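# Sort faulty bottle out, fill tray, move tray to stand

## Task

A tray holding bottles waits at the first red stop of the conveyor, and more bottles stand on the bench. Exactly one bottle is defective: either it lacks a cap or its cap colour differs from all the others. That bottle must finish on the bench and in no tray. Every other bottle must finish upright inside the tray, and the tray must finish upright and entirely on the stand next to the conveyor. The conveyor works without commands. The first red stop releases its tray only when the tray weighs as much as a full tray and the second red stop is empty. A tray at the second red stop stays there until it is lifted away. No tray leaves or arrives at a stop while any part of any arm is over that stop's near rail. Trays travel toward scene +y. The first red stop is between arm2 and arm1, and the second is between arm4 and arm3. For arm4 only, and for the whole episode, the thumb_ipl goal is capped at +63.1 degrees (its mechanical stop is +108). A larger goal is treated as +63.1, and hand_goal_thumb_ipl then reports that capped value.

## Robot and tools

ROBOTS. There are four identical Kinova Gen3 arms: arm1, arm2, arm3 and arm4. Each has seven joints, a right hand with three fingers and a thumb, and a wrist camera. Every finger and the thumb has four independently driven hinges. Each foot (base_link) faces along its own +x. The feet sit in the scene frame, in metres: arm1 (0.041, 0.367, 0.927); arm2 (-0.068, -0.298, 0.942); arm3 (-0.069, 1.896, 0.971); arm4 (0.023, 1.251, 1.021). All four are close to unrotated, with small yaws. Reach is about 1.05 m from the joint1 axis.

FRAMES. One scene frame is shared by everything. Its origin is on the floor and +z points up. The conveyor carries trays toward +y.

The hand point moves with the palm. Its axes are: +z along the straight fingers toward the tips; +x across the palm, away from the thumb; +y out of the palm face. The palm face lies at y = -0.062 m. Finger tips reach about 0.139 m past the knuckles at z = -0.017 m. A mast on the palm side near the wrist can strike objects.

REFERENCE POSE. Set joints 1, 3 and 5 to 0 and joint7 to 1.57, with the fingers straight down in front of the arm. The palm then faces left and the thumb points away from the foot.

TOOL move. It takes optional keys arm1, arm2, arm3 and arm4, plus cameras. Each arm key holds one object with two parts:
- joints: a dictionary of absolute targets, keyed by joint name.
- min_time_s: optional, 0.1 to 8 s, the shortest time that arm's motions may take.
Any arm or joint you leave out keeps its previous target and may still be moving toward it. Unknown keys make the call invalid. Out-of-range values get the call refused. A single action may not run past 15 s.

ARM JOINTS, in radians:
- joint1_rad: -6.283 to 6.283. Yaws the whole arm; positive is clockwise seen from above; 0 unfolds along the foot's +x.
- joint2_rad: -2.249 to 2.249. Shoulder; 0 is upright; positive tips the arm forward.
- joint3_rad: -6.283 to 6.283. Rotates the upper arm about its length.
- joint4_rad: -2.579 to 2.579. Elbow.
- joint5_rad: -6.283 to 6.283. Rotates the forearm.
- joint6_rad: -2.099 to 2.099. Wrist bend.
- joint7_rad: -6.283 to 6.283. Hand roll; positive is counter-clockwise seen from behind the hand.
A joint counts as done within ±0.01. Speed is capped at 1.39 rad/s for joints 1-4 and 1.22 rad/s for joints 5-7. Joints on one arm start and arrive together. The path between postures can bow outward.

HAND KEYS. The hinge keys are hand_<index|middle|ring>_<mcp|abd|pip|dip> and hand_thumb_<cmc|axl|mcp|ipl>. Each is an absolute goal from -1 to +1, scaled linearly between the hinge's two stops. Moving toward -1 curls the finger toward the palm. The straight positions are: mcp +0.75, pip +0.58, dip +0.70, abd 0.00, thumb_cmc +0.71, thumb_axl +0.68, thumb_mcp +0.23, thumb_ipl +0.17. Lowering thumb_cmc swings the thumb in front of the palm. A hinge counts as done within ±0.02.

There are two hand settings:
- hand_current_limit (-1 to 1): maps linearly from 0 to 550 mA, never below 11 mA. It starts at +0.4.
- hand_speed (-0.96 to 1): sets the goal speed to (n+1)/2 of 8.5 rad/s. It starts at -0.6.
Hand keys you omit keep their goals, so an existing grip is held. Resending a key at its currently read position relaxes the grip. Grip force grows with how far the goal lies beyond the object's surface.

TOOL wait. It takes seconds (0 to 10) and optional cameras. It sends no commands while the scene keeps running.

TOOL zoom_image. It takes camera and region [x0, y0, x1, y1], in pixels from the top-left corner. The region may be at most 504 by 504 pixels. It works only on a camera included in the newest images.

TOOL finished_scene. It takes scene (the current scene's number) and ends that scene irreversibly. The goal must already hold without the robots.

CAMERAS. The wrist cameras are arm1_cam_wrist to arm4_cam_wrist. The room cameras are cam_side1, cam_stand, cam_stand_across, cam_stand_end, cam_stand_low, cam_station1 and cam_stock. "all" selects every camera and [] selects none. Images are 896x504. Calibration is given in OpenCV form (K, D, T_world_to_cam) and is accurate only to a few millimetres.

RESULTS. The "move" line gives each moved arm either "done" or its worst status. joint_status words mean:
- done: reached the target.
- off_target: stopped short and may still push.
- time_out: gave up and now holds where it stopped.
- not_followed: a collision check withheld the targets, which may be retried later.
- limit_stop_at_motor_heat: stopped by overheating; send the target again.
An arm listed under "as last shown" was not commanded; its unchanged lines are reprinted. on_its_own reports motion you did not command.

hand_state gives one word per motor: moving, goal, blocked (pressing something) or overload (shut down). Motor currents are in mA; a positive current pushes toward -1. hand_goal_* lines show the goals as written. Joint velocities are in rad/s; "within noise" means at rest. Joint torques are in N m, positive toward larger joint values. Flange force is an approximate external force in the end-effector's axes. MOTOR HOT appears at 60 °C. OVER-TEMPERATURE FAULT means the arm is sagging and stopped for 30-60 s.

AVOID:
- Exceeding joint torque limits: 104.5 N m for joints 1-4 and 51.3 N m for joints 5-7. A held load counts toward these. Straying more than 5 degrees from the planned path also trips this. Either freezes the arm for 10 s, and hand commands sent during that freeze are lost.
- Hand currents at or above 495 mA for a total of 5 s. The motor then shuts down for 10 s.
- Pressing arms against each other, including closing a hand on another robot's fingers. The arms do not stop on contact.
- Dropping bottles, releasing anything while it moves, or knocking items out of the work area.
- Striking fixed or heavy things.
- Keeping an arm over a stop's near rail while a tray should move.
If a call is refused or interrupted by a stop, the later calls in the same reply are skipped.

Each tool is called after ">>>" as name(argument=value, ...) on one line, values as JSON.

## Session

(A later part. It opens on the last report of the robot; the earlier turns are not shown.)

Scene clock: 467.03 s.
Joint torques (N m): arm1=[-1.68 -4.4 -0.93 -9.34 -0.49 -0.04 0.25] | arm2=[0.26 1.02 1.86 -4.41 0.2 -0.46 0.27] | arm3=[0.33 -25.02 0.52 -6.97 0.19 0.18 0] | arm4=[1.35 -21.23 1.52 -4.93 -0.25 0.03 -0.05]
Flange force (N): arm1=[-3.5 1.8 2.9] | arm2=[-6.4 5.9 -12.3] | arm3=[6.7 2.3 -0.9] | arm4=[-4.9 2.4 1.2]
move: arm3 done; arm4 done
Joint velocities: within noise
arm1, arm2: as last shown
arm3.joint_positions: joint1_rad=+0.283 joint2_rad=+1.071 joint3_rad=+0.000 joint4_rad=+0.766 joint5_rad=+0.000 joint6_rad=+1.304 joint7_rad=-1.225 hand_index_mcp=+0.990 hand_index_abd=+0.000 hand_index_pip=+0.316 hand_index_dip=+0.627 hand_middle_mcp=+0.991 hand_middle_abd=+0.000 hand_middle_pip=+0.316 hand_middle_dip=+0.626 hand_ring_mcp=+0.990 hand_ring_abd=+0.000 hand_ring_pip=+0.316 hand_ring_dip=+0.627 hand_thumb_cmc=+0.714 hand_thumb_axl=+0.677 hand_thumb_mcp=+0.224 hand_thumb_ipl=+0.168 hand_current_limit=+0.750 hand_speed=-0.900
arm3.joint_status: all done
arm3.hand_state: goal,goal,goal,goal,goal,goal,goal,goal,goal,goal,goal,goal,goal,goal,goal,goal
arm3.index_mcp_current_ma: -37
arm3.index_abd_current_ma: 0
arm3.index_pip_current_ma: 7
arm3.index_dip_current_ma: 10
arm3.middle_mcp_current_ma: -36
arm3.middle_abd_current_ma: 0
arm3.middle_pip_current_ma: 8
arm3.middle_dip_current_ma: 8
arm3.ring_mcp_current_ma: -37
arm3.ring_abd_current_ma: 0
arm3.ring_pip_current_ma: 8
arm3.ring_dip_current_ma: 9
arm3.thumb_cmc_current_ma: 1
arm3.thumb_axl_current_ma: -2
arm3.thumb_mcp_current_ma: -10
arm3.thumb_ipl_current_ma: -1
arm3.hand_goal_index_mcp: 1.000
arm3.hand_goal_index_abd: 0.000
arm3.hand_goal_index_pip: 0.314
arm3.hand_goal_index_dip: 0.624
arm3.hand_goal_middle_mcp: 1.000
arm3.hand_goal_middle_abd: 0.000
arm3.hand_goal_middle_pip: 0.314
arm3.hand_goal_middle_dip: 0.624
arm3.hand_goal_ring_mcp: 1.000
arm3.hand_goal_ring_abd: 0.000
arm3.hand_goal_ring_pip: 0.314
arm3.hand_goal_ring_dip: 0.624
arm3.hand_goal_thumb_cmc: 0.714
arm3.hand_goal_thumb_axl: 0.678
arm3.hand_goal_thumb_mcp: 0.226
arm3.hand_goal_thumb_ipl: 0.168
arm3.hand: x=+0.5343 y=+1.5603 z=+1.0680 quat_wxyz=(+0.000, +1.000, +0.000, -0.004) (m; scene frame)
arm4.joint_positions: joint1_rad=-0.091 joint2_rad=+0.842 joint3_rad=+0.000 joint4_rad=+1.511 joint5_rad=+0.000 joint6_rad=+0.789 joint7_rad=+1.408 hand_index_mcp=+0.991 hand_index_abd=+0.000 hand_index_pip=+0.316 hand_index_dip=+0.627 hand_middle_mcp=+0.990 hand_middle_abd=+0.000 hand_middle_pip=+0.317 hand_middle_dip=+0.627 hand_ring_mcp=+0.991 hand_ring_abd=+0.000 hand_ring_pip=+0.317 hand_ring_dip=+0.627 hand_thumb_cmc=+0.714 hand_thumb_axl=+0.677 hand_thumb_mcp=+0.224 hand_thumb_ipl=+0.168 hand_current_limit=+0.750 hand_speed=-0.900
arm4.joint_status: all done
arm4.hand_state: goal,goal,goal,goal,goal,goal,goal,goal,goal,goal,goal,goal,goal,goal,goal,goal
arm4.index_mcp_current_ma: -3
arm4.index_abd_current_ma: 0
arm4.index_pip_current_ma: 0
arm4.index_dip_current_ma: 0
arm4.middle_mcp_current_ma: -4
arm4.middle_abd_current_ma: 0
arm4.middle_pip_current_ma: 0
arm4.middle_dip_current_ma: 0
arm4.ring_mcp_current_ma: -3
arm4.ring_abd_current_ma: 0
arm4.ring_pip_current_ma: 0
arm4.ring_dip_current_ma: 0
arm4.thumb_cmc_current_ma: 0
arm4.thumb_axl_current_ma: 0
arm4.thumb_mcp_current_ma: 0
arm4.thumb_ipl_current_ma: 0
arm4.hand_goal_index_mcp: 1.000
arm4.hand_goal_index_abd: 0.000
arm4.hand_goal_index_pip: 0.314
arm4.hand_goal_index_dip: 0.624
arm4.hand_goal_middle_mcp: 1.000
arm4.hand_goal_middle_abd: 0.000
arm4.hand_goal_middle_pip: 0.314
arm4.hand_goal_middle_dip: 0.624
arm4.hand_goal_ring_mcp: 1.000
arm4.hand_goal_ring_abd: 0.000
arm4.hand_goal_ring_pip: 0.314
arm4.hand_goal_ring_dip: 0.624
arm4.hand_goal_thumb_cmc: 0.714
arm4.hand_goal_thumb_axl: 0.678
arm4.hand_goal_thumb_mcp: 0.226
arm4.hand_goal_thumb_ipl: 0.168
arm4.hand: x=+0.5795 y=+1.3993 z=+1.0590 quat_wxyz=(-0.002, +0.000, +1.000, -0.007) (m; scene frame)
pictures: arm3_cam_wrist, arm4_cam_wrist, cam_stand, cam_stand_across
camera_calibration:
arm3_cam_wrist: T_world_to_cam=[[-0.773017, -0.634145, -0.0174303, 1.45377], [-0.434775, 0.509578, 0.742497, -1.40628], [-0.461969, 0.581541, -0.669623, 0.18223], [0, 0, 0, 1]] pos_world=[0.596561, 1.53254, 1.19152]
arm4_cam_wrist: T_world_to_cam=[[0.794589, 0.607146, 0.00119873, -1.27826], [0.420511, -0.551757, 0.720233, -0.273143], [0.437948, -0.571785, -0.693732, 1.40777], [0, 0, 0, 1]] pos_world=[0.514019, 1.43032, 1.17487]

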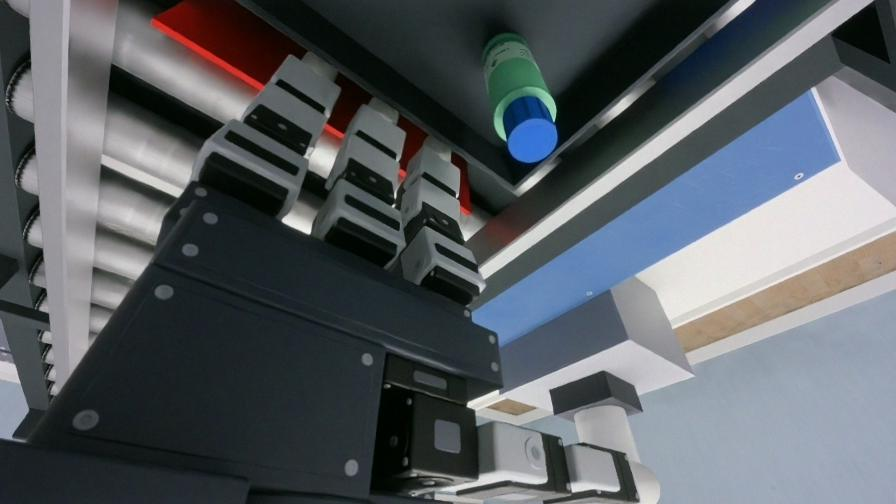

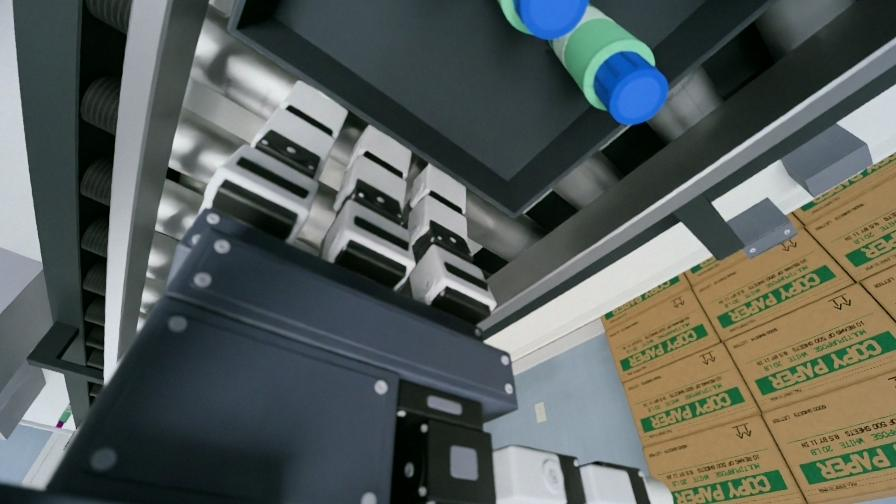

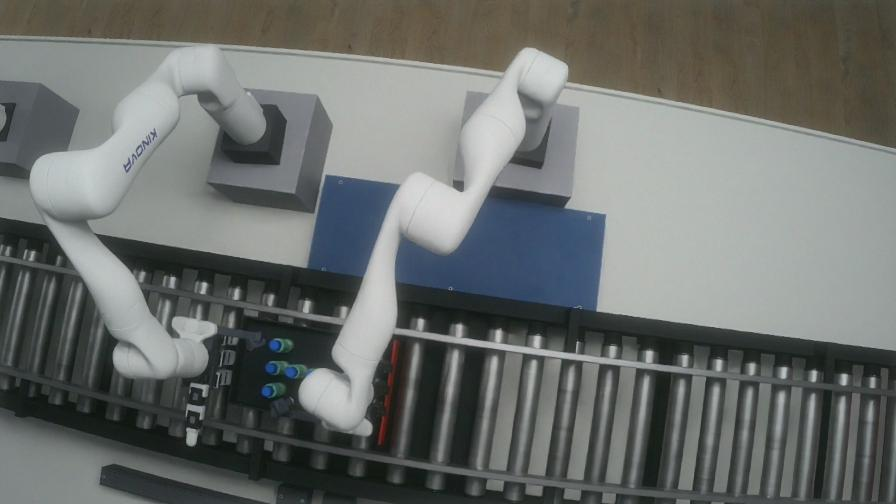

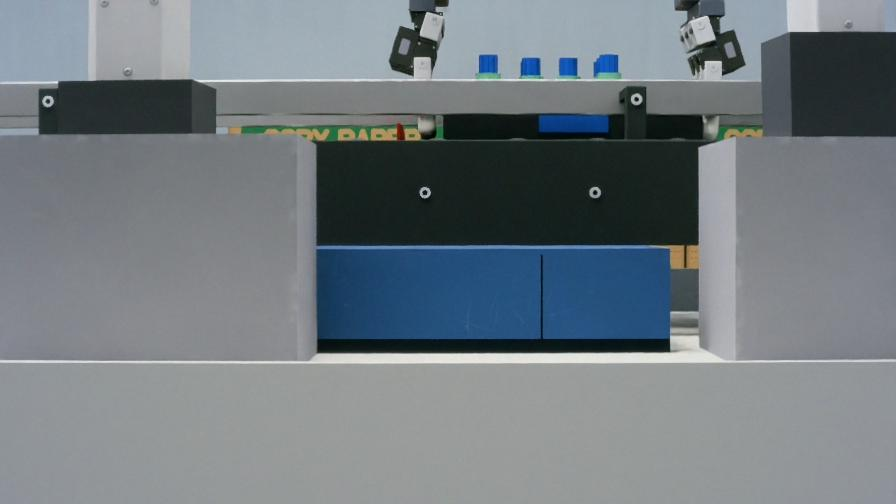

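>>> move(arm3={"joints":{"hand_index_pip":0.124,"hand_middle_pip":0.124,"hand_ring_pip":0.124}}, arm4={"joints":{"hand_index_pip":0.124,"hand_middle_pip":0.124,"hand_ring_pip":0.124}}, cameras=["arm3_cam_wrist","arm4_cam_wrist"])

>>> move(arm3={"joints":{"joint1_rad":0.2918,"joint2_rad":1.079,"joint4_rad":0.7492,"joint6_rad":1.3134,"joint7_rad":-1.217},"min_time_s":1.5}, arm4={"joints":{"joint1_rad":-0.1022,"joint2_rad":0.8434,"joint4_rad":1.5079,"joint6_rad":0.7903,"joint7_rad":1.3966},"min_time_s":1.5}, cameras=["arm3_cam_wrist","arm4_cam_wrist"])

Scene clock: 532.57 s.
Joint torques (N m): arm1=[-1.64 -4.53 -1.01 -9.3 -0.54 0.01 0.26] | arm2=[0.31 1.06 1.85 -4.44 0.2 -0.45 0.26] | arm3=[4.23 -26.61 4.07 -8.72 2.6 -0.96 -0.01] | arm4=[-3.21 -24.27 -3.55 -6.72 -2.62 -0.55 0]
Flange force (N): arm1=[-3.8 2.2 3.0] | arm2=[-6.2 5.8 -12.1] | arm3=[5.9 -4.3 0.3] | arm4=[-5.5 -6.0 5.8]
move: arm3 off_target; arm4 off_target
Joint velocities: within noise
arm1, arm2: as last shown
arm3.joint_positions: joint1_rad=+0.283 joint2_rad=+1.072 joint3_rad=+0.000 joint4_rad=+0.766 joint5_rad=+0.000 joint6_rad=+1.304 joint7_rad=-1.225 hand_index_mcp=+1.000 hand_index_abd=+0.000 hand_index_pip=+0.187 hand_index_dip=+0.639 hand_middle_mcp=+1.000 hand_middle_abd=+0.000 hand_middle_pip=+0.190 hand_middle_dip=+0.636 hand_ring_mcp=+1.000 hand_ring_abd=+0.000 hand_ring_pip=+0.191 hand_ring_dip=+0.637 hand_thumb_cmc=+0.714 hand_thumb_axl=+0.677 hand_thumb_mcp=+0.224 hand_thumb_ipl=+0.168 hand_current_limit=+0.750 hand_speed=-0.900
arm3.joint_status: hand_index_pip off_target (ended at +0.187, target +0.124); hand_middle_pip off_target (ended at +0.190, target +0.124); hand_ring_pip off_target (ended at +0.191, target +0.124)
arm3.hand_state: goal,goal,blocked,goal,goal,goal,blocked,goal,goal,goal,blocked,goal,goal,goal,goal,goal
arm3.index_mcp_current_ma: 1
arm3.index_abd_current_ma: 0
arm3.index_pip_current_ma: 273
arm3.index_dip_current_ma: 58
arm3.middle_mcp_current_ma: 1
arm3.middle_abd_current_ma: 0
arm3.middle_pip_current_ma: 286
arm3.middle_dip_current_ma: 45
arm3.ring_mcp_current_ma: 1
arm3.ring_abd_current_ma: 0
arm3.ring_pip_current_ma: 289
arm3.ring_dip_current_ma: 50
arm3.thumb_cmc_current_ma: 1
arm3.thumb_axl_current_ma: -2
arm3.thumb_mcp_current_ma: -10
arm3.thumb_ipl_current_ma: -1
arm3.hand_goal_index_mcp: 1.000
arm3.hand_goal_index_abd: 0.000
arm3.hand_goal_index_pip: 0.124
arm3.hand_goal_index_dip: 0.624
arm3.hand_goal_middle_mcp: 1.000
arm3.hand_goal_middle_abd: 0.000
arm3.hand_goal_middle_pip: 0.124
arm3.hand_goal_middle_dip: 0.624
arm3.hand_goal_ring_mcp: 1.000
arm3.hand_goal_ring_abd: 0.000
arm3.hand_goal_ring_pip: 0.124
arm3.hand_goal_ring_dip: 0.624
arm3.hand_goal_thumb_cmc: 0.714
arm3.hand_goal_thumb_axl: 0.678
arm3.hand_goal_thumb_mcp: 0.226
arm3.hand_goal_thumb_ipl: 0.168
arm3.hand: x=+0.5343 y=+1.5604 z=+1.0679 quat_wxyz=(+0.000, +1.000, +0.000, -0.004) (m; scene frame)
arm4.joint_positions: joint1_rad=-0.091 joint2_rad=+0.842 joint3_rad=+0.000 joint4_rad=+1.511 joint5_rad=+0.000 joint6_rad=+0.789 joint7_rad=+1.408 hand_index_mcp=+1.000 hand_index_abd=+0.000 hand_index_pip=+0.220 hand_index_dip=+0.649 hand_middle_mcp=+1.000 hand_middle_abd=+0.000 hand_middle_pip=+0.221 hand_middle_dip=+0.645 hand_ring_mcp=+1.000 hand_ring_abd=+0.000 hand_ring_pip=+0.218 hand_ring_dip=+0.645 hand_thumb_cmc=+0.714 hand_thumb_axl=+0.677 hand_thumb_mcp=+0.224 hand_thumb_ipl=+0.168 hand_current_limit=+0.750 hand_speed=-0.900
arm4.joint_status: hand_index_pip off_target (ended at +0.220, target +0.124); hand_middle_pip off_target (ended at +0.221, target +0.124); hand_ring_pip off_target (ended at +0.218, target +0.124)
arm4.hand_state: goal,goal,blocked,blocked,goal,goal,blocked,blocked,goal,goal,blocked,blocked,goal,goal,goal,goal
arm4.index_mcp_current_ma: 0
arm4.index_abd_current_ma: 0
arm4.index_pip_current_ma: 179
arm4.index_dip_current_ma: 16
arm4.middle_mcp_current_ma: 0
arm4.middle_abd_current_ma: 0
arm4.middle_pip_current_ma: 182
arm4.middle_dip_current_ma: 12
arm4.ring_mcp_current_ma: 0
arm4.ring_abd_current_ma: 0
arm4.ring_pip_current_ma: 173
arm4.ring_dip_current_ma: 12
arm4.thumb_cmc_current_ma: 0
arm4.thumb_axl_current_ma: 0
arm4.thumb_mcp_current_ma: 0
arm4.thumb_ipl_current_ma: 0
arm4.hand_goal_index_mcp: 1.000
arm4.hand_goal_index_abd: 0.000
arm4.hand_goal_index_pip: 0.124
arm4.hand_goal_index_dip: 0.624
arm4.hand_goal_middle_mcp: 1.000
arm4.hand_goal_middle_abd: 0.000
arm4.hand_goal_middle_pip: 0.124
arm4.hand_goal_middle_dip: 0.624
arm4.hand_goal_ring_mcp: 1.000
arm4.hand_goal_ring_abd: 0.000
arm4.hand_goal_ring_pip: 0.124
arm4.hand_goal_ring_dip: 0.624
arm4.hand_goal_thumb_cmc: 0.714
arm4.hand_goal_thumb_axl: 0.678
arm4.hand_goal_thumb_mcp: 0.226
arm4.hand_goal_thumb_ipl: 0.168
arm4.hand: x=+0.5794 y=+1.3992 z=+1.0590 quat_wxyz=(-0.002, +0.000, +1.000, -0.007) (m; scene frame)
pictures: arm3_cam_wrist, arm4_cam_wrist
camera_calibration:
arm3_cam_wrist: T_world_to_cam=[[-0.772955, -0.634221, -0.0174261, 1.45384], [-0.434768, 0.509469, 0.742575, -1.40613], [-0.462079, 0.581554, -0.669536, 0.182106], [0, 0, 0, 1]] pos_world=[0.596561, 1.53254, 1.19142]
arm4_cam_wrist: T_world_to_cam=[[0.794618, 0.607109, 0.00104491, -1.27804], [0.420567, -0.551702, 0.720242, -0.273262], [0.437842, -0.571878, -0.693722, 1.40795], [0, 0, 0, 1]] pos_world=[0.514019, 1.43032, 1.17487]

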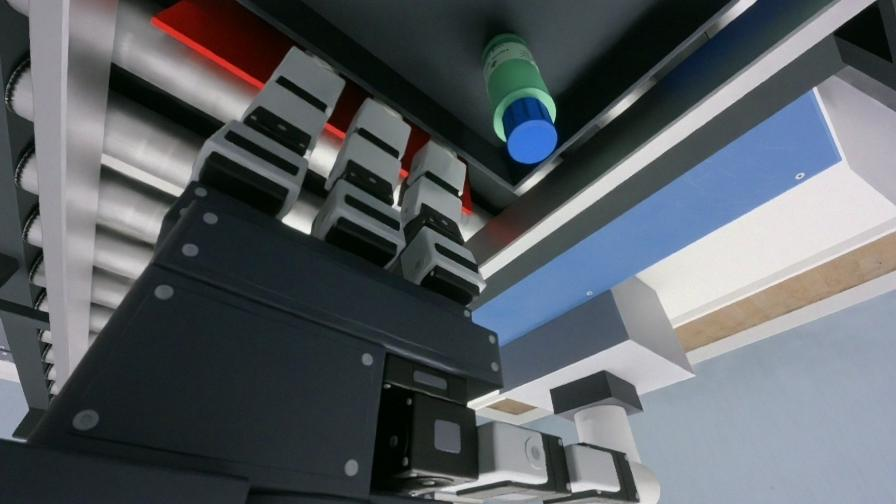

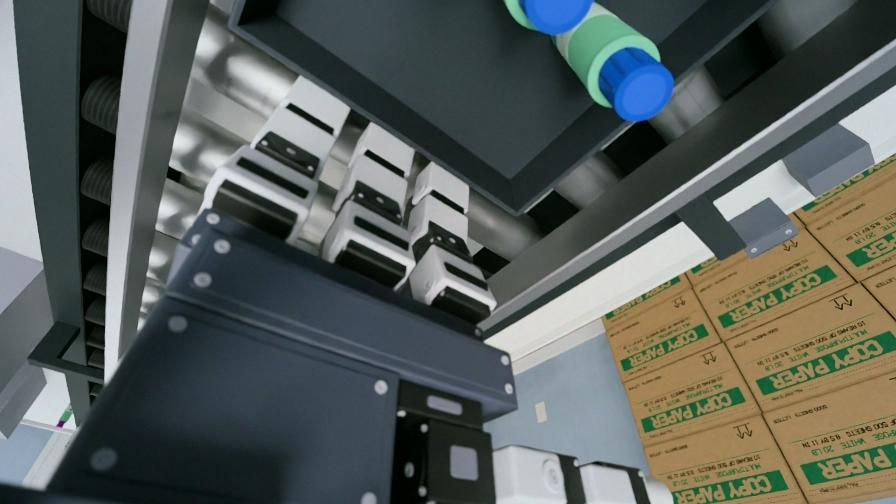

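Scene clock: 534.57 s.
Joint torques (N m): arm1=[-1.58 -4.46 -0.96 -9.32 -0.47 -0.06 0.22] | arm2=[0.3 1.02 1.88 -4.44 0.19 -0.44 0.26] | arm3=[14.56 -17.65 12.93 -7.38 8.65 -4.05 0.06] | arm4=[-13.88 -14.2 -15.32 -5.14 -7.89 -2.43 0]
Flange force (N): arm1=[-3.6 2.0 2.8] | arm2=[-6.3 5.9 -12.1] | arm3=[4.2 -21.5 -16.4] | arm4=[-3.0 -26.3 -15.8]
move: arm3 done; arm4 done
Joint velocities: within noise
arm1, arm2: as last shown
arm3.joint_positions: joint1_rad=+0.292 joint2_rad=+1.079 joint3_rad=+0.000 joint4_rad=+0.749 joint5_rad=+0.000 joint6_rad=+1.313 joint7_rad=-1.217 hand_index_mcp=+1.001 hand_index_abd=+0.008 hand_index_pip=+0.206 hand_index_dip=+0.665 hand_middle_mcp=+1.001 hand_middle_abd=+0.008 hand_middle_pip=+0.211 hand_middle_dip=+0.656 hand_ring_mcp=+1.001 hand_ring_abd=+0.008 hand_ring_pip=+0.210 hand_ring_dip=+0.660 hand_thumb_cmc=+0.714 hand_thumb_axl=+0.677 hand_thumb_mcp=+0.224 hand_thumb_ipl=+0.168 hand_current_limit=+0.750 hand_speed=-0.900
arm3.joint_status: all done
arm3.hand_state: goal,goal,blocked,blocked,goal,goal,blocked,blocked,goal,goal,blocked,blocked,goal,goal,goal,goal
arm3.index_mcp_current_ma: 4
arm3.index_abd_current_ma: 25
arm3.index_pip_current_ma: 363
arm3.index_dip_current_ma: 170
arm3.middle_mcp_current_ma: 4
arm3.middle_abd_current_ma: 26
arm3.middle_pip_current_ma: 386
arm3.middle_dip_current_ma: 132
arm3.ring_mcp_current_ma: 4
arm3.ring_abd_current_ma: 25
arm3.ring_pip_current_ma: 381
arm3.ring_dip_current_ma: 148
arm3.thumb_cmc_current_ma: 1
arm3.thumb_axl_current_ma: -2
arm3.thumb_mcp_current_ma: -10
arm3.thumb_ipl_current_ma: -1
arm3.hand_goal_index_mcp: 1.000
arm3.hand_goal_index_abd: 0.000
arm3.hand_goal_index_pip: 0.124
arm3.hand_goal_index_dip: 0.624
arm3.hand_goal_middle_mcp: 1.000
arm3.hand_goal_middle_abd: 0.000
arm3.hand_goal_middle_pip: 0.124
arm3.hand_goal_middle_dip: 0.624
arm3.hand_goal_ring_mcp: 1.000
arm3.hand_goal_ring_abd: 0.000
arm3.hand_goal_ring_pip: 0.124
arm3.hand_goal_ring_dip: 0.624
arm3.hand_goal_thumb_cmc: 0.714
arm3.hand_goal_thumb_axl: 0.678
arm3.hand_goal_thumb_mcp: 0.226
arm3.hand_goal_thumb_ipl: 0.168
arm3.hand: x=+0.5343 y=+1.5543 z=+1.0680 quat_wxyz=(+0.000, +1.000, +0.000, -0.004) (m; scene frame)
arm4.joint_positions: joint1_rad=-0.102 joint2_rad=+0.843 joint3_rad=+0.000 joint4_rad=+1.508 joint5_rad=+0.000 joint6_rad=+0.790 joint7_rad=+1.397 hand_index_mcp=+1.002 hand_index_abd=-0.006 hand_index_pip=+0.234 hand_index_dip=+0.678 hand_middle_mcp=+1.002 hand_middle_abd=-0.006 hand_middle_pip=+0.239 hand_middle_dip=+0.671 hand_ring_mcp=+1.002 hand_ring_abd=-0.006 hand_ring_pip=+0.237 hand_ring_dip=+0.671 hand_thumb_cmc=+0.714 hand_thumb_axl=+0.677 hand_thumb_mcp=+0.224 hand_thumb_ipl=+0.168 hand_current_limit=+0.750 hand_speed=-0.900
arm4.joint_status: all done
arm4.hand_state: goal,goal,blocked,blocked,goal,goal,blocked,blocked,goal,goal,blocked,blocked,goal,goal,goal,goal
arm4.index_mcp_current_ma: 0
arm4.index_abd_current_ma: -1
arm4.index_pip_current_ma: 226
arm4.index_dip_current_ma: 65
arm4.middle_mcp_current_ma: 0
arm4.middle_abd_current_ma: -1
arm4.middle_pip_current_ma: 245
arm4.middle_dip_current_ma: 50
arm4.ring_mcp_current_ma: 0
arm4.ring_abd_current_ma: -1
arm4.ring_pip_current_ma: 236
arm4.ring_dip_current_ma: 51
arm4.thumb_cmc_current_ma: 0
arm4.thumb_axl_current_ma: 0
arm4.thumb_mcp_current_ma: 0
arm4.thumb_ipl_current_ma: 0
arm4.hand_goal_index_mcp: 1.000
arm4.hand_goal_index_abd: 0.000
arm4.hand_goal_index_pip: 0.124
arm4.hand_goal_index_dip: 0.624
arm4.hand_goal_middle_mcp: 1.000
arm4.hand_goal_middle_abd: 0.000
arm4.hand_goal_middle_pip: 0.124
arm4.hand_goal_middle_dip: 0.624
arm4.hand_goal_ring_mcp: 1.000
arm4.hand_goal_ring_abd: 0.000
arm4.hand_goal_ring_pip: 0.124
arm4.hand_goal_ring_dip: 0.624
arm4.hand_goal_thumb_cmc: 0.714
arm4.hand_goal_thumb_axl: 0.678
arm4.hand_goal_thumb_mcp: 0.226
arm4.hand_goal_thumb_ipl: 0.168
arm4.hand: x=+0.5795 y=+1.4053 z=+1.0589 quat_wxyz=(-0.002, +0.000, +1.000, -0.007) (m; scene frame)
pictures: arm3_cam_wrist, arm4_cam_wrist
camera_calibration:
arm3_cam_wrist: T_world_to_cam=[[-0.773017, -0.634145, -0.0174303, 1.4499], [-0.434775, 0.509578, 0.742497, -1.40317], [-0.461969, 0.581541, -0.669623, 0.185777], [0, 0, 0, 1]] pos_world=[0.596561, 1.52644, 1.19152]
arm4_cam_wrist: T_world_to_cam=[[0.794589, 0.607146, 0.00119873, -1.2819], [0.420511, -0.551757, 0.720233, -0.269761], [0.437948, -0.571785, -0.693732, 1.41113], [0, 0, 0, 1]] pos_world=[0.514019, 1.43632, 1.17477]

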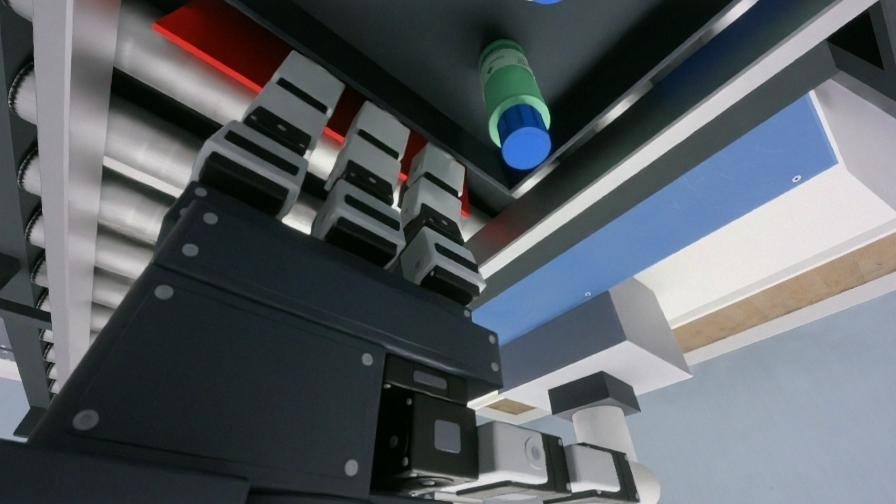

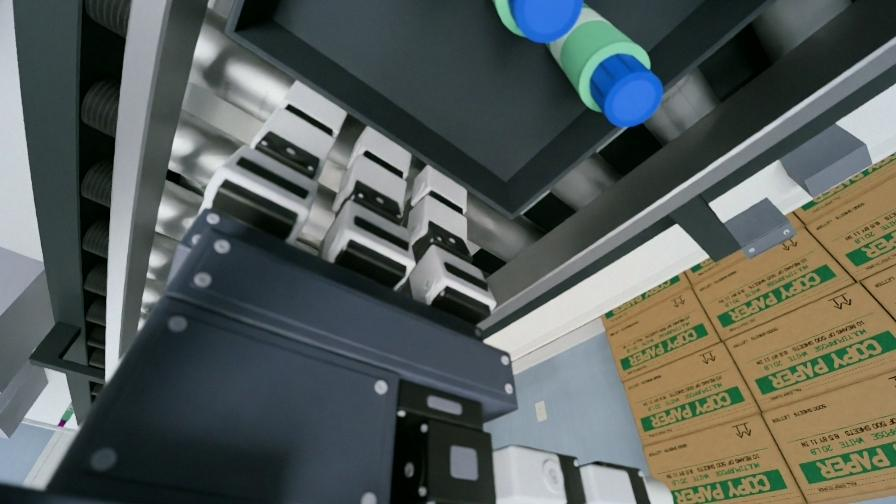

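>>> move(arm3={"joints":{"joint1_rad":0.2918,"joint2_rad":1.0685,"joint4_rad":0.7331,"joint6_rad":1.34,"joint7_rad":-1.217},"min_time_s":1.5}, arm4={"joints":{"joint1_rad":-0.1019,"joint2_rad":0.8235,"joint4_rad":1.5022,"joint6_rad":0.8159,"joint7_rad":1.3969},"min_time_s":1.5}, cameras=["cam_stand_across","arm4_cam_wrist"])

Scene clock: 543.20 s.
Joint torques (N m): arm1=[-1.52 -4.47 -0.98 -9.35 -0.51 0.02 0.29] | arm2=[0.26 1.02 1.83 -4.38 0.23 -0.45 0.26] | arm3=[12.04 -31.62 11 -12.58 7.39 -2.59 0.02] | arm4=[-9 -26.42 -9.87 -8.63 -5.62 -1.27 0.02]
Flange force (N): arm1=[-3.5 2.1 3.2] | arm2=[-6.4 5.8 -12.3] | arm3=[5.5 -16.9 6.1] | arm4=[-6.0 -16.7 8.7]
move: arm3 done; arm4 done
Joint velocities: within noise
arm1, arm2: as last shown
arm3.joint_positions: joint1_rad=+0.292 joint2_rad=+1.069 joint3_rad=+0.000 joint4_rad=+0.733 joint5_rad=+0.000 joint6_rad=+1.340 joint7_rad=-1.217 hand_index_mcp=+1.001 hand_index_abd=+0.001 hand_index_pip=+0.214 hand_index_dip=+0.676 hand_middle_mcp=+1.001 hand_middle_abd=+0.001 hand_middle_pip=+0.219 hand_middle_dip=+0.667 hand_ring_mcp=+1.001 hand_ring_abd=+0.001 hand_ring_pip=+0.218 hand_ring_dip=+0.671 hand_thumb_cmc=+0.714 hand_thumb_axl=+0.677 hand_thumb_mcp=+0.224 hand_thumb_ipl=+0.168 hand_current_limit=+0.750 hand_speed=-0.900
arm3.joint_status: all done
arm3.hand_state: goal,goal,blocked,blocked,goal,goal,blocked,blocked,goal,goal,blocked,blocked,goal,goal,goal,goal
arm3.index_mcp_current_ma: 4
arm3.index_abd_current_ma: 3
arm3.index_pip_current_ma: 399
arm3.index_dip_current_ma: 221
arm3.middle_mcp_current_ma: 4
arm3.middle_abd_current_ma: 4
arm3.middle_pip_current_ma: 424
arm3.middle_dip_current_ma: 180
arm3.ring_mcp_current_ma: 4
arm3.ring_abd_current_ma: 3
arm3.ring_pip_current_ma: 418
arm3.ring_dip_current_ma: 200
arm3.thumb_cmc_current_ma: 1
arm3.thumb_axl_current_ma: -2
arm3.thumb_mcp_current_ma: -10
arm3.thumb_ipl_current_ma: -1
arm3.hand_goal_index_mcp: 1.000
arm3.hand_goal_index_abd: 0.000
arm3.hand_goal_index_pip: 0.124
arm3.hand_goal_index_dip: 0.624
arm3.hand_goal_middle_mcp: 1.000
arm3.hand_goal_middle_abd: 0.000
arm3.hand_goal_middle_pip: 0.124
arm3.hand_goal_middle_dip: 0.624
arm3.hand_goal_ring_mcp: 1.000
arm3.hand_goal_ring_abd: 0.000
arm3.hand_goal_ring_pip: 0.124
arm3.hand_goal_ring_dip: 0.624
arm3.hand_goal_thumb_cmc: 0.714
arm3.hand_goal_thumb_axl: 0.678
arm3.hand_goal_thumb_mcp: 0.226
arm3.hand_goal_thumb_ipl: 0.168
arm3.hand: x=+0.5343 y=+1.5543 z=+1.0800 quat_wxyz=(+0.000, +1.000, +0.000, -0.004) (m; scene frame)
arm4.joint_positions: joint1_rad=-0.102 joint2_rad=+0.823 joint3_rad=+0.000 joint4_rad=+1.502 joint5_rad=+0.000 joint6_rad=+0.816 joint7_rad=+1.397 hand_index_mcp=+1.002 hand_index_abd=+0.001 hand_index_pip=+0.235 hand_index_dip=+0.683 hand_middle_mcp=+1.001 hand_middle_abd=+0.001 hand_middle_pip=+0.240 hand_middle_dip=+0.676 hand_ring_mcp=+1.001 hand_ring_abd=+0.001 hand_ring_pip=+0.237 hand_ring_dip=+0.678 hand_thumb_cmc=+0.714 hand_thumb_axl=+0.677 hand_thumb_mcp=+0.224 hand_thumb_ipl=+0.168 hand_current_limit=+0.750 hand_speed=-0.900
arm4.joint_status: all done
arm4.hand_state: goal,goal,blocked,blocked,goal,goal,blocked,blocked,goal,goal,blocked,blocked,goal,goal,goal,goal
arm4.index_mcp_current_ma: 0
arm4.index_abd_current_ma: 0
arm4.index_pip_current_ma: 231
arm4.index_dip_current_ma: 77
arm4.middle_mcp_current_ma: 0
arm4.middle_abd_current_ma: 0
arm4.middle_pip_current_ma: 248
arm4.middle_dip_current_ma: 62
arm4.ring_mcp_current_ma: 0
arm4.ring_abd_current_ma: 0
arm4.ring_pip_current_ma: 236
arm4.ring_dip_current_ma: 65
arm4.thumb_cmc_current_ma: 0
arm4.thumb_axl_current_ma: 0
arm4.thumb_mcp_current_ma: 0
arm4.thumb_ipl_current_ma: 0
arm4.hand_goal_index_mcp: 1.000
arm4.hand_goal_index_abd: 0.000
arm4.hand_goal_index_pip: 0.124
arm4.hand_goal_index_dip: 0.624
arm4.hand_goal_middle_mcp: 1.000
arm4.hand_goal_middle_abd: 0.000
arm4.hand_goal_middle_pip: 0.124
arm4.hand_goal_middle_dip: 0.624
arm4.hand_goal_ring_mcp: 1.000
arm4.hand_goal_ring_abd: 0.000
arm4.hand_goal_ring_pip: 0.124
arm4.hand_goal_ring_dip: 0.624
arm4.hand_goal_thumb_cmc: 0.714
arm4.hand_goal_thumb_axl: 0.678
arm4.hand_goal_thumb_mcp: 0.226
arm4.hand_goal_thumb_ipl: 0.168
arm4.hand: x=+0.5795 y=+1.4053 z=+1.0709 quat_wxyz=(-0.002, +0.000, +1.000, -0.007) (m; scene frame)
pictures: arm4_cam_wrist, cam_stand_across
camera_calibration:
arm4_cam_wrist: T_world_to_cam=[[0.794648, 0.607069, 0.00130027, -1.28203], [0.4204, -0.551842, 0.720232, -0.278265], [0.437948, -0.571784, -0.693732, 1.41941], [0, 0, 0, 1]] pos_world=[0.514119, 1.43632, 1.18677]

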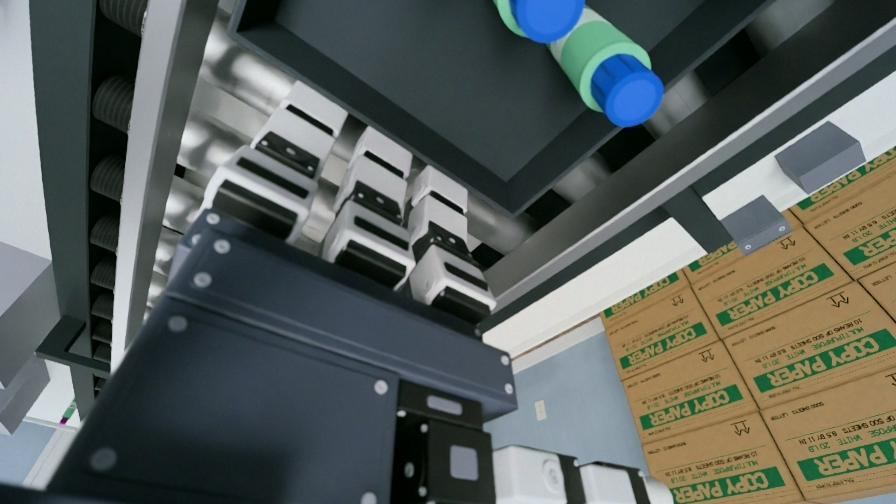

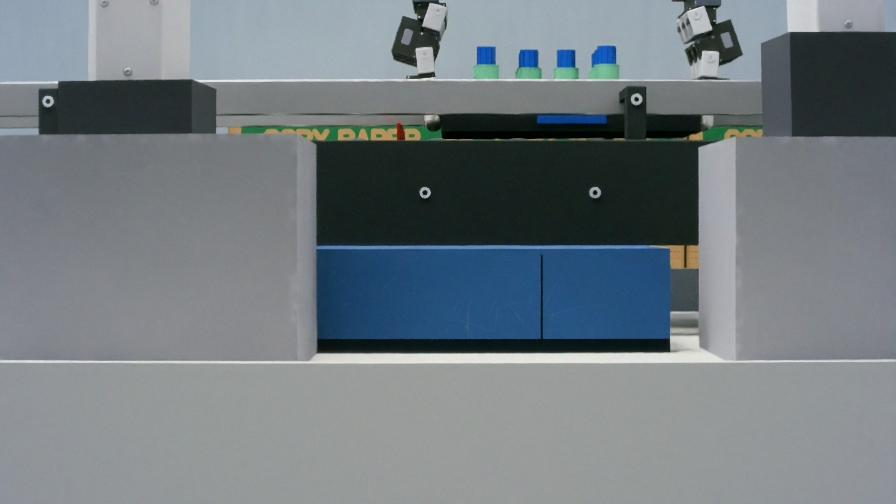

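>>> move(arm3={"joints":{"joint1_rad":0.2918,"joint2_rad":1.0489,"joint4_rad":0.6916,"joint6_rad":1.4011,"joint7_rad":-1.217,"hand_thumb_cmc":-0.571},"min_time_s":1.8}, arm4={"joints":{"joint1_rad":-0.1012,"joint2_rad":0.782,"joint4_rad":1.4864,"joint6_rad":0.8732,"joint7_rad":1.3976},"min_time_s":1.8})

>>> move(arm3={"joints":{"joint1_rad":0.2918,"joint2_rad":1.0346,"joint4_rad":0.639,"joint6_rad":1.468,"joint7_rad":-1.217},"min_time_s":1.8}, arm4={"joints":{"joint1_rad":-0.1006,"joint2_rad":0.7434,"joint4_rad":1.4653,"joint6_rad":0.9329,"joint7_rad":1.3982},"min_time_s":1.8})

>>> move(arm3={"joints":{"joint1_rad":0.2918,"joint2_rad":1.0266,"joint4_rad":0.5734,"joint6_rad":1.5416,"joint7_rad":-1.217},"min_time_s":1.8}, arm4={"joints":{"joint1_rad":-0.1,"joint2_rad":0.7076,"joint4_rad":1.4391,"joint6_rad":0.9949,"joint7_rad":1.3988},"min_time_s":1.8}, cameras=["cam_stand_across","cam_stand"])

Scene clock: 558.17 s.
Joint torques (N m): arm1=[-1.68 -4.5 -1.01 -9.34 -0.52 -0.11 0.25] | arm2=[0.33 1.03 1.88 -4.42 0.22 -0.46 0.27] | arm3=[11.7 -31.4 10.49 -12.63 7.3 -2.61 0.03] | arm4=[-8.73 -25.98 -9.35 -8.87 -5.78 -1.21 0.02]
Flange force (N): arm1=[-3.8 1.9 2.7] | arm2=[-6.3 5.9 -12.2] | arm3=[5.5 -16.4 5.8] | arm4=[-6.2 -16.2 8.3]
move: arm3 done; arm4 done
Joint velocities: within noise
arm1, arm2: as last shown
arm3.joint_positions: joint1_rad=+0.292 joint2_rad=+1.049 joint3_rad=+0.000 joint4_rad=+0.692 joint5_rad=+0.000 joint6_rad=+1.401 joint7_rad=-1.217 hand_index_mcp=+1.001 hand_index_abd=+0.001 hand_index_pip=+0.214 hand_index_dip=+0.676 hand_middle_mcp=+1.001 hand_middle_abd=+0.001 hand_middle_pip=+0.219 hand_middle_dip=+0.667 hand_ring_mcp=+1.001 hand_ring_abd=+0.001 hand_ring_pip=+0.218 hand_ring_dip=+0.671 hand_thumb_cmc=-0.568 hand_thumb_axl=+0.677 hand_thumb_mcp=+0.224 hand_thumb_ipl=+0.168 hand_current_limit=+0.750 hand_speed=-0.900
arm3.joint_status: all done
arm3.hand_state: goal,goal,blocked,blocked,goal,goal,blocked,blocked,goal,goal,blocked,blocked,goal,goal,goal,goal
arm3.index_mcp_current_ma: 4
arm3.index_abd_current_ma: 3
arm3.index_pip_current_ma: 399
arm3.index_dip_current_ma: 221
arm3.middle_mcp_current_ma: 4
arm3.middle_abd_current_ma: 4
arm3.middle_pip_current_ma: 424
arm3.middle_dip_current_ma: 180
arm3.ring_mcp_current_ma: 4
arm3.ring_abd_current_ma: 3
arm3.ring_pip_current_ma: 418
arm3.ring_dip_current_ma: 200
arm3.thumb_cmc_current_ma: 8
arm3.thumb_axl_current_ma: -2
arm3.thumb_mcp_current_ma: -10
arm3.thumb_ipl_current_ma: -1
arm3.hand_goal_index_mcp: 1.000
arm3.hand_goal_index_abd: 0.000
arm3.hand_goal_index_pip: 0.124
arm3.hand_goal_index_dip: 0.624
arm3.hand_goal_middle_mcp: 1.000
arm3.hand_goal_middle_abd: 0.000
arm3.hand_goal_middle_pip: 0.124
arm3.hand_goal_middle_dip: 0.624
arm3.hand_goal_ring_mcp: 1.000
arm3.hand_goal_ring_abd: 0.000
arm3.hand_goal_ring_pip: 0.124
arm3.hand_goal_ring_dip: 0.624
arm3.hand_goal_thumb_cmc: -0.570
arm3.hand_goal_thumb_axl: 0.678
arm3.hand_goal_thumb_mcp: 0.226
arm3.hand_goal_thumb_ipl: 0.168
arm3.hand: x=+0.5343 y=+1.5544 z=+1.1060 quat_wxyz=(+0.000, +1.000, +0.000, -0.004) (m; scene frame)
arm4.joint_positions: joint1_rad=-0.101 joint2_rad=+0.782 joint3_rad=+0.000 joint4_rad=+1.486 joint5_rad=+0.000 joint6_rad=+0.873 joint7_rad=+1.398 hand_index_mcp=+1.002 hand_index_abd=+0.001 hand_index_pip=+0.235 hand_index_dip=+0.683 hand_middle_mcp=+1.001 hand_middle_abd=+0.001 hand_middle_pip=+0.240 hand_middle_dip=+0.676 hand_ring_mcp=+1.001 hand_ring_abd=+0.001 hand_ring_pip=+0.237 hand_ring_dip=+0.678 hand_thumb_cmc=+0.714 hand_thumb_axl=+0.677 hand_thumb_mcp=+0.224 hand_thumb_ipl=+0.168 hand_current_limit=+0.750 hand_speed=-0.900
arm4.joint_status: all done
arm4.hand_state: goal,goal,blocked,blocked,goal,goal,blocked,blocked,goal,goal,blocked,blocked,goal,goal,goal,goal
arm4.index_mcp_current_ma: 0
arm4.index_abd_current_ma: 0
arm4.index_pip_current_ma: 231
arm4.index_dip_current_ma: 77
arm4.middle_mcp_current_ma: 0
arm4.middle_abd_current_ma: 0
arm4.middle_pip_current_ma: 248
arm4.middle_dip_current_ma: 62
arm4.ring_mcp_current_ma: 0
arm4.ring_abd_current_ma: 0
arm4.ring_pip_current_ma: 236
arm4.ring_dip_current_ma: 65
arm4.thumb_cmc_current_ma: 0
arm4.thumb_axl_current_ma: 0
arm4.thumb_mcp_current_ma: 0
arm4.thumb_ipl_current_ma: 0
arm4.hand_goal_index_mcp: 1.000
arm4.hand_goal_index_abd: 0.000
arm4.hand_goal_index_pip: 0.124
arm4.hand_goal_index_dip: 0.624
arm4.hand_goal_middle_mcp: 1.000
arm4.hand_goal_middle_abd: 0.000
arm4.hand_goal_middle_pip: 0.124
arm4.hand_goal_middle_dip: 0.624
arm4.hand_goal_ring_mcp: 1.000
arm4.hand_goal_ring_abd: 0.000
arm4.hand_goal_ring_pip: 0.124
arm4.hand_goal_ring_dip: 0.624
arm4.hand_goal_thumb_cmc: 0.714
arm4.hand_goal_thumb_axl: 0.678
arm4.hand_goal_thumb_mcp: 0.226
arm4.hand_goal_thumb_ipl: 0.168
arm4.hand: x=+0.5795 y=+1.4053 z=+1.0969 quat_wxyz=(-0.002, +0.000, +1.000, -0.007) (m; scene frame)
pictures: none

Scene clock: 560.27 s.
Joint torques (N m): arm1=[-1.66 -4.49 -0.96 -9.27 -0.47 -0.06 0.24] | arm2=[0.22 1.05 1.85 -4.42 0.23 -0.45 0.26] | arm3=[11.66 -31.23 10.18 -12.63 7.37 -2.62 0.04] | arm4=[-8.73 -25.67 -9.23 -9.21 -6.03 -1.19 0.03]
Flange force (N): arm1=[-3.7 2.1 2.6] | arm2=[-6.3 5.9 -12.2] | arm3=[5.9 -16.2 5.5] | arm4=[-6.3 -16.1 7.9]
move: arm3 done; arm4 done
Joint velocities: within noise
arm1.joint_positions: joint1_rad=-0.900 joint2_rad=-0.300 joint3_rad=+0.000 joint4_rad=+1.900 joint5_rad=+0.000 joint6_rad=+1.540 joint7_rad=+0.266 hand_index_mcp=+0.753 hand_index_abd=+0.117 hand_index_pip=+0.577 hand_index_dip=+0.696 hand_middle_mcp=+0.753 hand_middle_abd=-0.116 hand_middle_pip=+0.577 hand_middle_dip=+0.696 hand_ring_mcp=-0.665 hand_ring_abd=+0.000 hand_ring_pip=-0.294 hand_ring_dip=+0.409 hand_thumb_cmc=+0.714 hand_thumb_axl=+0.677 hand_thumb_mcp=+0.223 hand_thumb_ipl=+0.168 hand_current_limit=+0.600 hand_speed=-0.600
arm1.joint_status: not commanded
arm1.hand_state: goal,goal,goal,goal,goal,goal,goal,goal,goal,goal,goal,goal,goal,goal,goal,goal
arm1.index_mcp_current_ma: 0
arm1.index_abd_current_ma: -1
arm1.index_pip_current_ma: 0
arm1.index_dip_current_ma: 0
arm1.middle_mcp_current_ma: 0
arm1.middle_abd_current_ma: 2
arm1.middle_pip_current_ma: 0
arm1.middle_dip_current_ma: 0
arm1.ring_mcp_current_ma: 26
arm1.ring_abd_current_ma: 0
arm1.ring_pip_current_ma: 2
arm1.ring_dip_current_ma: 1
arm1.thumb_cmc_current_ma: 0
arm1.thumb_axl_current_ma: 0
arm1.thumb_mcp_current_ma: -2
arm1.thumb_ipl_current_ma: 0
arm1.hand_goal_index_mcp: 0.754
arm1.hand_goal_index_abd: 0.120
arm1.hand_goal_index_pip: 0.576
arm1.hand_goal_index_dip: 0.696
arm1.hand_goal_middle_mcp: 0.754
arm1.hand_goal_middle_abd: -0.120
arm1.hand_goal_middle_pip: 0.576
arm1.hand_goal_middle_dip: 0.696
arm1.hand_goal_ring_mcp: -0.684
arm1.hand_goal_ring_abd: 0.000
arm1.hand_goal_ring_pip: -0.298
arm1.hand_goal_ring_dip: 0.406
arm1.hand_goal_thumb_cmc: 0.714
arm1.hand_goal_thumb_axl: 0.678
arm1.hand_goal_thumb_mcp: 0.226
arm1.hand_goal_thumb_ipl: 0.168
arm1.hand: x=+0.2191 y=+0.5835 z=+1.3025 quat_wxyz=(-0.005, +0.159, +0.987, +0.002) (m; scene frame)
arm2.joint_positions: joint1_rad=-0.285 joint2_rad=-0.473 joint3_rad=-0.105 joint4_rad=+1.455 joint5_rad=-0.028 joint6_rad=+1.948 joint7_rad=+1.683 hand_index_mcp=+0.753 hand_index_abd=+0.000 hand_index_pip=+0.577 hand_index_dip=+0.696 hand_middle_mcp=+0.753 hand_middle_abd=+0.000 hand_middle_pip=+0.577 hand_middle_dip=+0.696 hand_ring_mcp=+0.753 hand_ring_abd=+0.000 hand_ring_pip=+0.577 hand_ring_dip=+0.696 hand_thumb_cmc=+0.714 hand_thumb_axl=+0.677 hand_thumb_mcp=+0.224 hand_thumb_ipl=+0.168 hand_current_limit=+0.400 hand_speed=-0.600
arm2.joint_status: not commanded
arm2.hand_state: goal,goal,goal,goal,goal,goal,goal,goal,goal,goal,goal,goal,goal,goal,goal,goal
arm2.index_mcp_current_ma: -2
arm2.index_abd_current_ma: 0
arm2.index_pip_current_ma: 2
arm2.index_dip_current_ma: 0
arm2.middle_mcp_current_ma: -2
arm2.middle_abd_current_ma: 0
arm2.middle_pip_current_ma: 2
arm2.middle_dip_current_ma: 0
arm2.ring_mcp_current_ma: -2
arm2.ring_abd_current_ma: 0
arm2.ring_pip_current_ma: 2
arm2.ring_dip_current_ma: 0
arm2.thumb_cmc_current_ma: 1
arm2.thumb_axl_current_ma: -2
arm2.thumb_mcp_current_ma: -7
arm2.thumb_ipl_current_ma: -1
arm2.hand_goal_index_mcp: 0.754
arm2.hand_goal_index_abd: 0.000
arm2.hand_goal_index_pip: 0.576
arm2.hand_goal_index_dip: 0.696
arm2.hand_goal_middle_mcp: 0.754
arm2.hand_goal_middle_abd: 0.000
arm2.hand_goal_middle_pip: 0.576
arm2.hand_goal_middle_dip: 0.696
arm2.hand_goal_ring_mcp: 0.754
arm2.hand_goal_ring_abd: 0.000
arm2.hand_goal_ring_pip: 0.576
arm2.hand_goal_ring_dip: 0.696
arm2.hand_goal_thumb_cmc: 0.714
arm2.hand_goal_thumb_axl: 0.678
arm2.hand_goal_thumb_mcp: 0.226
arm2.hand_goal_thumb_ipl: 0.168
arm2.hand: x=+0.0527 y=-0.1876 z=+1.4821 quat_wxyz=(+0.105, -0.187, +0.977, +0.001) (m; scene frame)
arm3.joint_positions: joint1_rad=+0.292 joint2_rad=+1.035 joint3_rad=+0.000 joint4_rad=+0.639 joint5_rad=+0.000 joint6_rad=+1.468 joint7_rad=-1.217 hand_index_mcp=+1.001 hand_index_abd=+0.001 hand_index_pip=+0.214 hand_index_dip=+0.676 hand_middle_mcp=+1.001 hand_middle_abd=+0.001 hand_middle_pip=+0.219 hand_middle_dip=+0.667 hand_ring_mcp=+1.001 hand_ring_abd=+0.001 hand_ring_pip=+0.218 hand_ring_dip=+0.671 hand_thumb_cmc=-0.568 hand_thumb_axl=+0.677 hand_thumb_mcp=+0.224 hand_thumb_ipl=+0.168 hand_current_limit=+0.750 hand_speed=-0.900
arm3.joint_status: all done
arm3.hand_state: goal,goal,blocked,blocked,goal,goal,blocked,blocked,goal,goal,blocked,blocked,goal,goal,goal,goal
arm3.index_mcp_current_ma: 4
arm3.index_abd_current_ma: 3
arm3.index_pip_current_ma: 399
arm3.index_dip_current_ma: 221
arm3.middle_mcp_current_ma: 4
arm3.middle_abd_current_ma: 4
arm3.middle_pip_current_ma: 424
arm3.middle_dip_current_ma: 180
arm3.ring_mcp_current_ma: 4
arm3.ring_abd_current_ma: 3
arm3.ring_pip_current_ma: 418
arm3.ring_dip_current_ma: 200
arm3.thumb_cmc_current_ma: 8
arm3.thumb_axl_current_ma: -2
arm3.thumb_mcp_current_ma: -10
arm3.thumb_ipl_current_ma: -1
arm3.hand_goal_index_mcp: 1.000
arm3.hand_goal_index_abd: 0.000
arm3.hand_goal_index_pip: 0.124
arm3.hand_goal_index_dip: 0.624
arm3.hand_goal_middle_mcp: 1.000
arm3.hand_goal_middle_abd: 0.000
arm3.hand_goal_middle_pip: 0.124
arm3.hand_goal_middle_dip: 0.624
arm3.hand_goal_ring_mcp: 1.000
arm3.hand_goal_ring_abd: 0.000
arm3.hand_goal_ring_pip: 0.124
arm3.hand_goal_ring_dip: 0.624
arm3.hand_goal_thumb_cmc: -0.570
arm3.hand_goal_thumb_axl: 0.678
arm3.hand_goal_thumb_mcp: 0.226
arm3.hand_goal_thumb_ipl: 0.168
arm3.hand: x=+0.5343 y=+1.5545 z=+1.1321 quat_wxyz=(+0.000, +1.000, +0.000, -0.004) (m; scene frame)
arm4.joint_positions: joint1_rad=-0.101 joint2_rad=+0.743 joint3_rad=+0.000 joint4_rad=+1.465 joint5_rad=+0.000 joint6_rad=+0.933 joint7_rad=+1.398 hand_index_mcp=+1.002 hand_index_abd=+0.001 hand_index_pip=+0.235 hand_index_dip=+0.683 hand_middle_mcp=+1.001 hand_middle_abd=+0.001 hand_middle_pip=+0.240 hand_middle_dip=+0.676 hand_ring_mcp=+1.001 hand_ring_abd=+0.001 hand_ring_pip=+0.237 hand_ring_dip=+0.678 hand_thumb_cmc=+0.714 hand_thumb_axl=+0.677 hand_thumb_mcp=+0.224 hand_thumb_ipl=+0.168 hand_current_limit=+0.750 hand_speed=-0.900
arm4.joint_status: all done
arm4.hand_state: goal,goal,blocked,blocked,goal,goal,blocked,blocked,goal,goal,blocked,blocked,goal,goal,goal,goal
arm4.index_mcp_current_ma: 0
arm4.index_abd_current_ma: 0
arm4.index_pip_current_ma: 231
arm4.index_dip_current_ma: 77
arm4.middle_mcp_current_ma: 0
arm4.middle_abd_current_ma: 0
arm4.middle_pip_current_ma: 248
arm4.middle_dip_current_ma: 62
arm4.ring_mcp_current_ma: 0
arm4.ring_abd_current_ma: 0
arm4.ring_pip_current_ma: 236
arm4.ring_dip_current_ma: 65
arm4.thumb_cmc_current_ma: 0
arm4.thumb_axl_current_ma: 0
arm4.thumb_mcp_current_ma: 0
arm4.thumb_ipl_current_ma: 0
arm4.hand_goal_index_mcp: 1.000
arm4.hand_goal_index_abd: 0.000
arm4.hand_goal_index_pip: 0.124
arm4.hand_goal_index_dip: 0.624
arm4.hand_goal_middle_mcp: 1.000
arm4.hand_goal_middle_abd: 0.000
arm4.hand_goal_middle_pip: 0.124
arm4.hand_goal_middle_dip: 0.624
arm4.hand_goal_ring_mcp: 1.000
arm4.hand_goal_ring_abd: 0.000
arm4.hand_goal_ring_pip: 0.124
arm4.hand_goal_ring_dip: 0.624
arm4.hand_goal_thumb_cmc: 0.714
arm4.hand_goal_thumb_axl: 0.678
arm4.hand_goal_thumb_mcp: 0.226
arm4.hand_goal_thumb_ipl: 0.168
arm4.hand: x=+0.5795 y=+1.4053 z=+1.1228 quat_wxyz=(-0.002, +0.000, +1.000, -0.007) (m; scene frame)
pictures: none

Scene clock: 562.37 s.
Joint torques (N m): arm1=[-1.61 -4.45 -0.93 -9.39 -0.47 -0.02 0.31] | arm2=[0.26 1.05 1.84 -4.4 0.25 -0.43 0.26] | arm3=[11.53 -31.01 9.79 -12.5 7.32 -2.65 0.04] | arm4=[-8.71 -25.34 -8.93 -9.48 -6.25 -1.14 0.02]
Flange force (N): arm1=[-3.2 2.0 3.2] | arm2=[-6.3 5.8 -12.2] | arm3=[6.8 -15.6 4.9] | arm4=[-6.4 -16.0 7.6]
move: arm3 done; arm4 done
Joint velocities: within noise
arm1, arm2: as last shown
arm3.joint_positions: joint1_rad=+0.292 joint2_rad=+1.027 joint3_rad=+0.000 joint4_rad=+0.573 joint5_rad=+0.000 joint6_rad=+1.542 joint7_rad=-1.217 hand_index_mcp=+1.001 hand_index_abd=+0.001 hand_index_pip=+0.214 hand_index_dip=+0.676 hand_middle_mcp=+1.001 hand_middle_abd=+0.001 hand_middle_pip=+0.219 hand_middle_dip=+0.667 hand_ring_mcp=+1.001 hand_ring_abd=+0.001 hand_ring_pip=+0.218 hand_ring_dip=+0.671 hand_thumb_cmc=-0.568 hand_thumb_axl=+0.677 hand_thumb_mcp=+0.224 hand_thumb_ipl=+0.168 hand_current_limit=+0.750 hand_speed=-0.900
arm3.joint_status: all done
arm3.hand_state: goal,goal,blocked,blocked,goal,goal,blocked,blocked,goal,goal,blocked,blocked,goal,goal,goal,goal
arm3.index_mcp_current_ma: 4
arm3.index_abd_current_ma: 3
arm3.index_pip_current_ma: 400
arm3.index_dip_current_ma: 221
arm3.middle_mcp_current_ma: 4
arm3.middle_abd_current_ma: 4
arm3.middle_pip_current_ma: 424
arm3.middle_dip_current_ma: 180
arm3.ring_mcp_current_ma: 4
arm3.ring_abd_current_ma: 3
arm3.ring_pip_current_ma: 418
arm3.ring_dip_current_ma: 200
arm3.thumb_cmc_current_ma: 8
arm3.thumb_axl_current_ma: -2
arm3.thumb_mcp_current_ma: -10
arm3.thumb_ipl_current_ma: -1
arm3.hand_goal_index_mcp: 1.000
arm3.hand_goal_index_abd: 0.000
arm3.hand_goal_index_pip: 0.124
arm3.hand_goal_index_dip: 0.624
arm3.hand_goal_middle_mcp: 1.000
arm3.hand_goal_middle_abd: 0.000
arm3.hand_goal_middle_pip: 0.124
arm3.hand_goal_middle_dip: 0.624
arm3.hand_goal_ring_mcp: 1.000
arm3.hand_goal_ring_abd: 0.000
arm3.hand_goal_ring_pip: 0.124
arm3.hand_goal_ring_dip: 0.624
arm3.hand_goal_thumb_cmc: -0.570
arm3.hand_goal_thumb_axl: 0.678
arm3.hand_goal_thumb_mcp: 0.226
arm3.hand_goal_thumb_ipl: 0.168
arm3.hand: x=+0.5343 y=+1.5545 z=+1.1580 quat_wxyz=(+0.000, +1.000, +0.000, -0.004) (m; scene frame)
arm4.joint_positions: joint1_rad=-0.100 joint2_rad=+0.708 joint3_rad=+0.000 joint4_rad=+1.439 joint5_rad=+0.000 joint6_rad=+0.995 joint7_rad=+1.399 hand_index_mcp=+1.002 hand_index_abd=+0.001 hand_index_pip=+0.235 hand_index_dip=+0.683 hand_middle_mcp=+1.001 hand_middle_abd=+0.001 hand_middle_pip=+0.240 hand_middle_dip=+0.676 hand_ring_mcp=+1.001 hand_ring_abd=+0.001 hand_ring_pip=+0.237 hand_ring_dip=+0.678 hand_thumb_cmc=+0.714 hand_thumb_axl=+0.677 hand_thumb_mcp=+0.224 hand_thumb_ipl=+0.168 hand_current_limit=+0.750 hand_speed=-0.900
arm4.joint_status: all done
arm4.hand_state: goal,goal,blocked,blocked,goal,goal,blocked,blocked,goal,goal,blocked,blocked,goal,goal,goal,goal
arm4.index_mcp_current_ma: 0
arm4.index_abd_current_ma: 0
arm4.index_pip_current_ma: 231
arm4.index_dip_current_ma: 77
arm4.middle_mcp_current_ma: 0
arm4.middle_abd_current_ma: 0
arm4.middle_pip_current_ma: 248
arm4.middle_dip_current_ma: 62
arm4.ring_mcp_current_ma: 0
arm4.ring_abd_current_ma: 0
arm4.ring_pip_current_ma: 236
arm4.ring_dip_current_ma: 65
arm4.thumb_cmc_current_ma: 0
arm4.thumb_axl_current_ma: 0
arm4.thumb_mcp_current_ma: 0
arm4.thumb_ipl_current_ma: 0
arm4.hand_goal_index_mcp: 1.000
arm4.hand_goal_index_abd: 0.000
arm4.hand_goal_index_pip: 0.124
arm4.hand_goal_index_dip: 0.624
arm4.hand_goal_middle_mcp: 1.000
arm4.hand_goal_middle_abd: 0.000
arm4.hand_goal_middle_pip: 0.124
arm4.hand_goal_middle_dip: 0.624
arm4.hand_goal_ring_mcp: 1.000
arm4.hand_goal_ring_abd: 0.000
arm4.hand_goal_ring_pip: 0.124
arm4.hand_goal_ring_dip: 0.624
arm4.hand_goal_thumb_cmc: 0.714
arm4.hand_goal_thumb_axl: 0.678
arm4.hand_goal_thumb_mcp: 0.226
arm4.hand_goal_thumb_ipl: 0.168
arm4.hand: x=+0.5795 y=+1.4053 z=+1.1488 quat_wxyz=(-0.002, +0.000, +1.000, -0.007) (m; scene frame)
pictures: cam_stand, cam_stand_across

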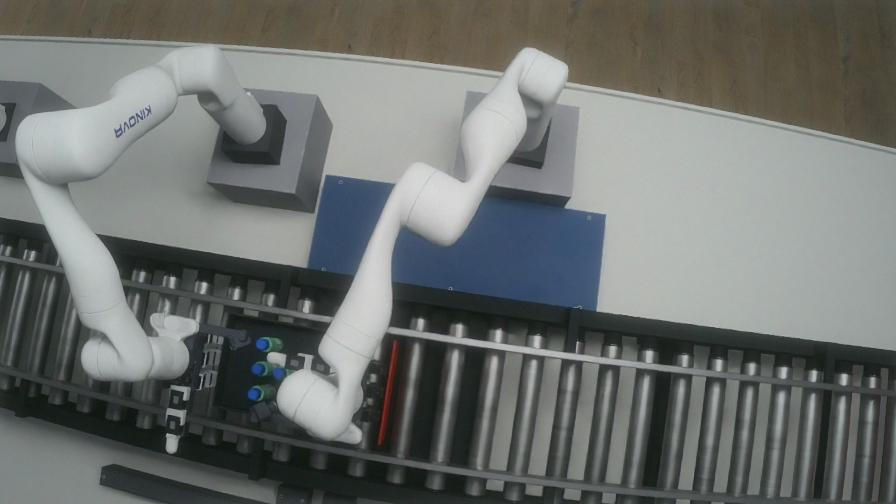

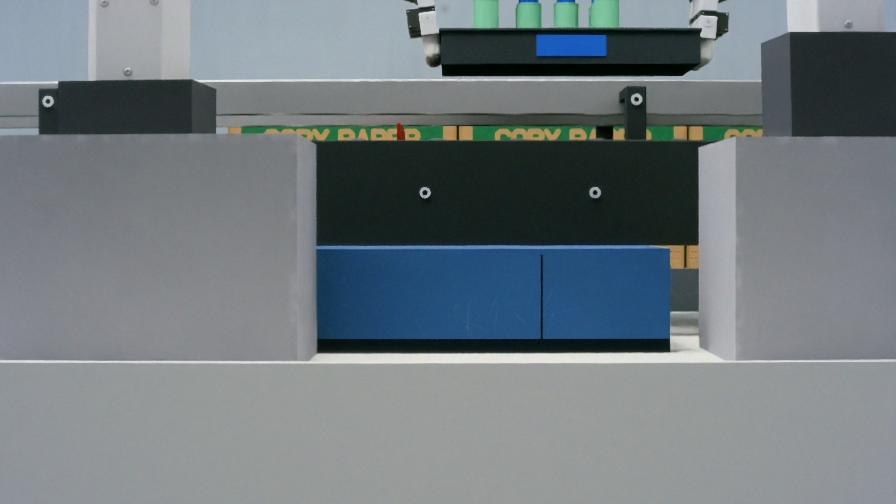

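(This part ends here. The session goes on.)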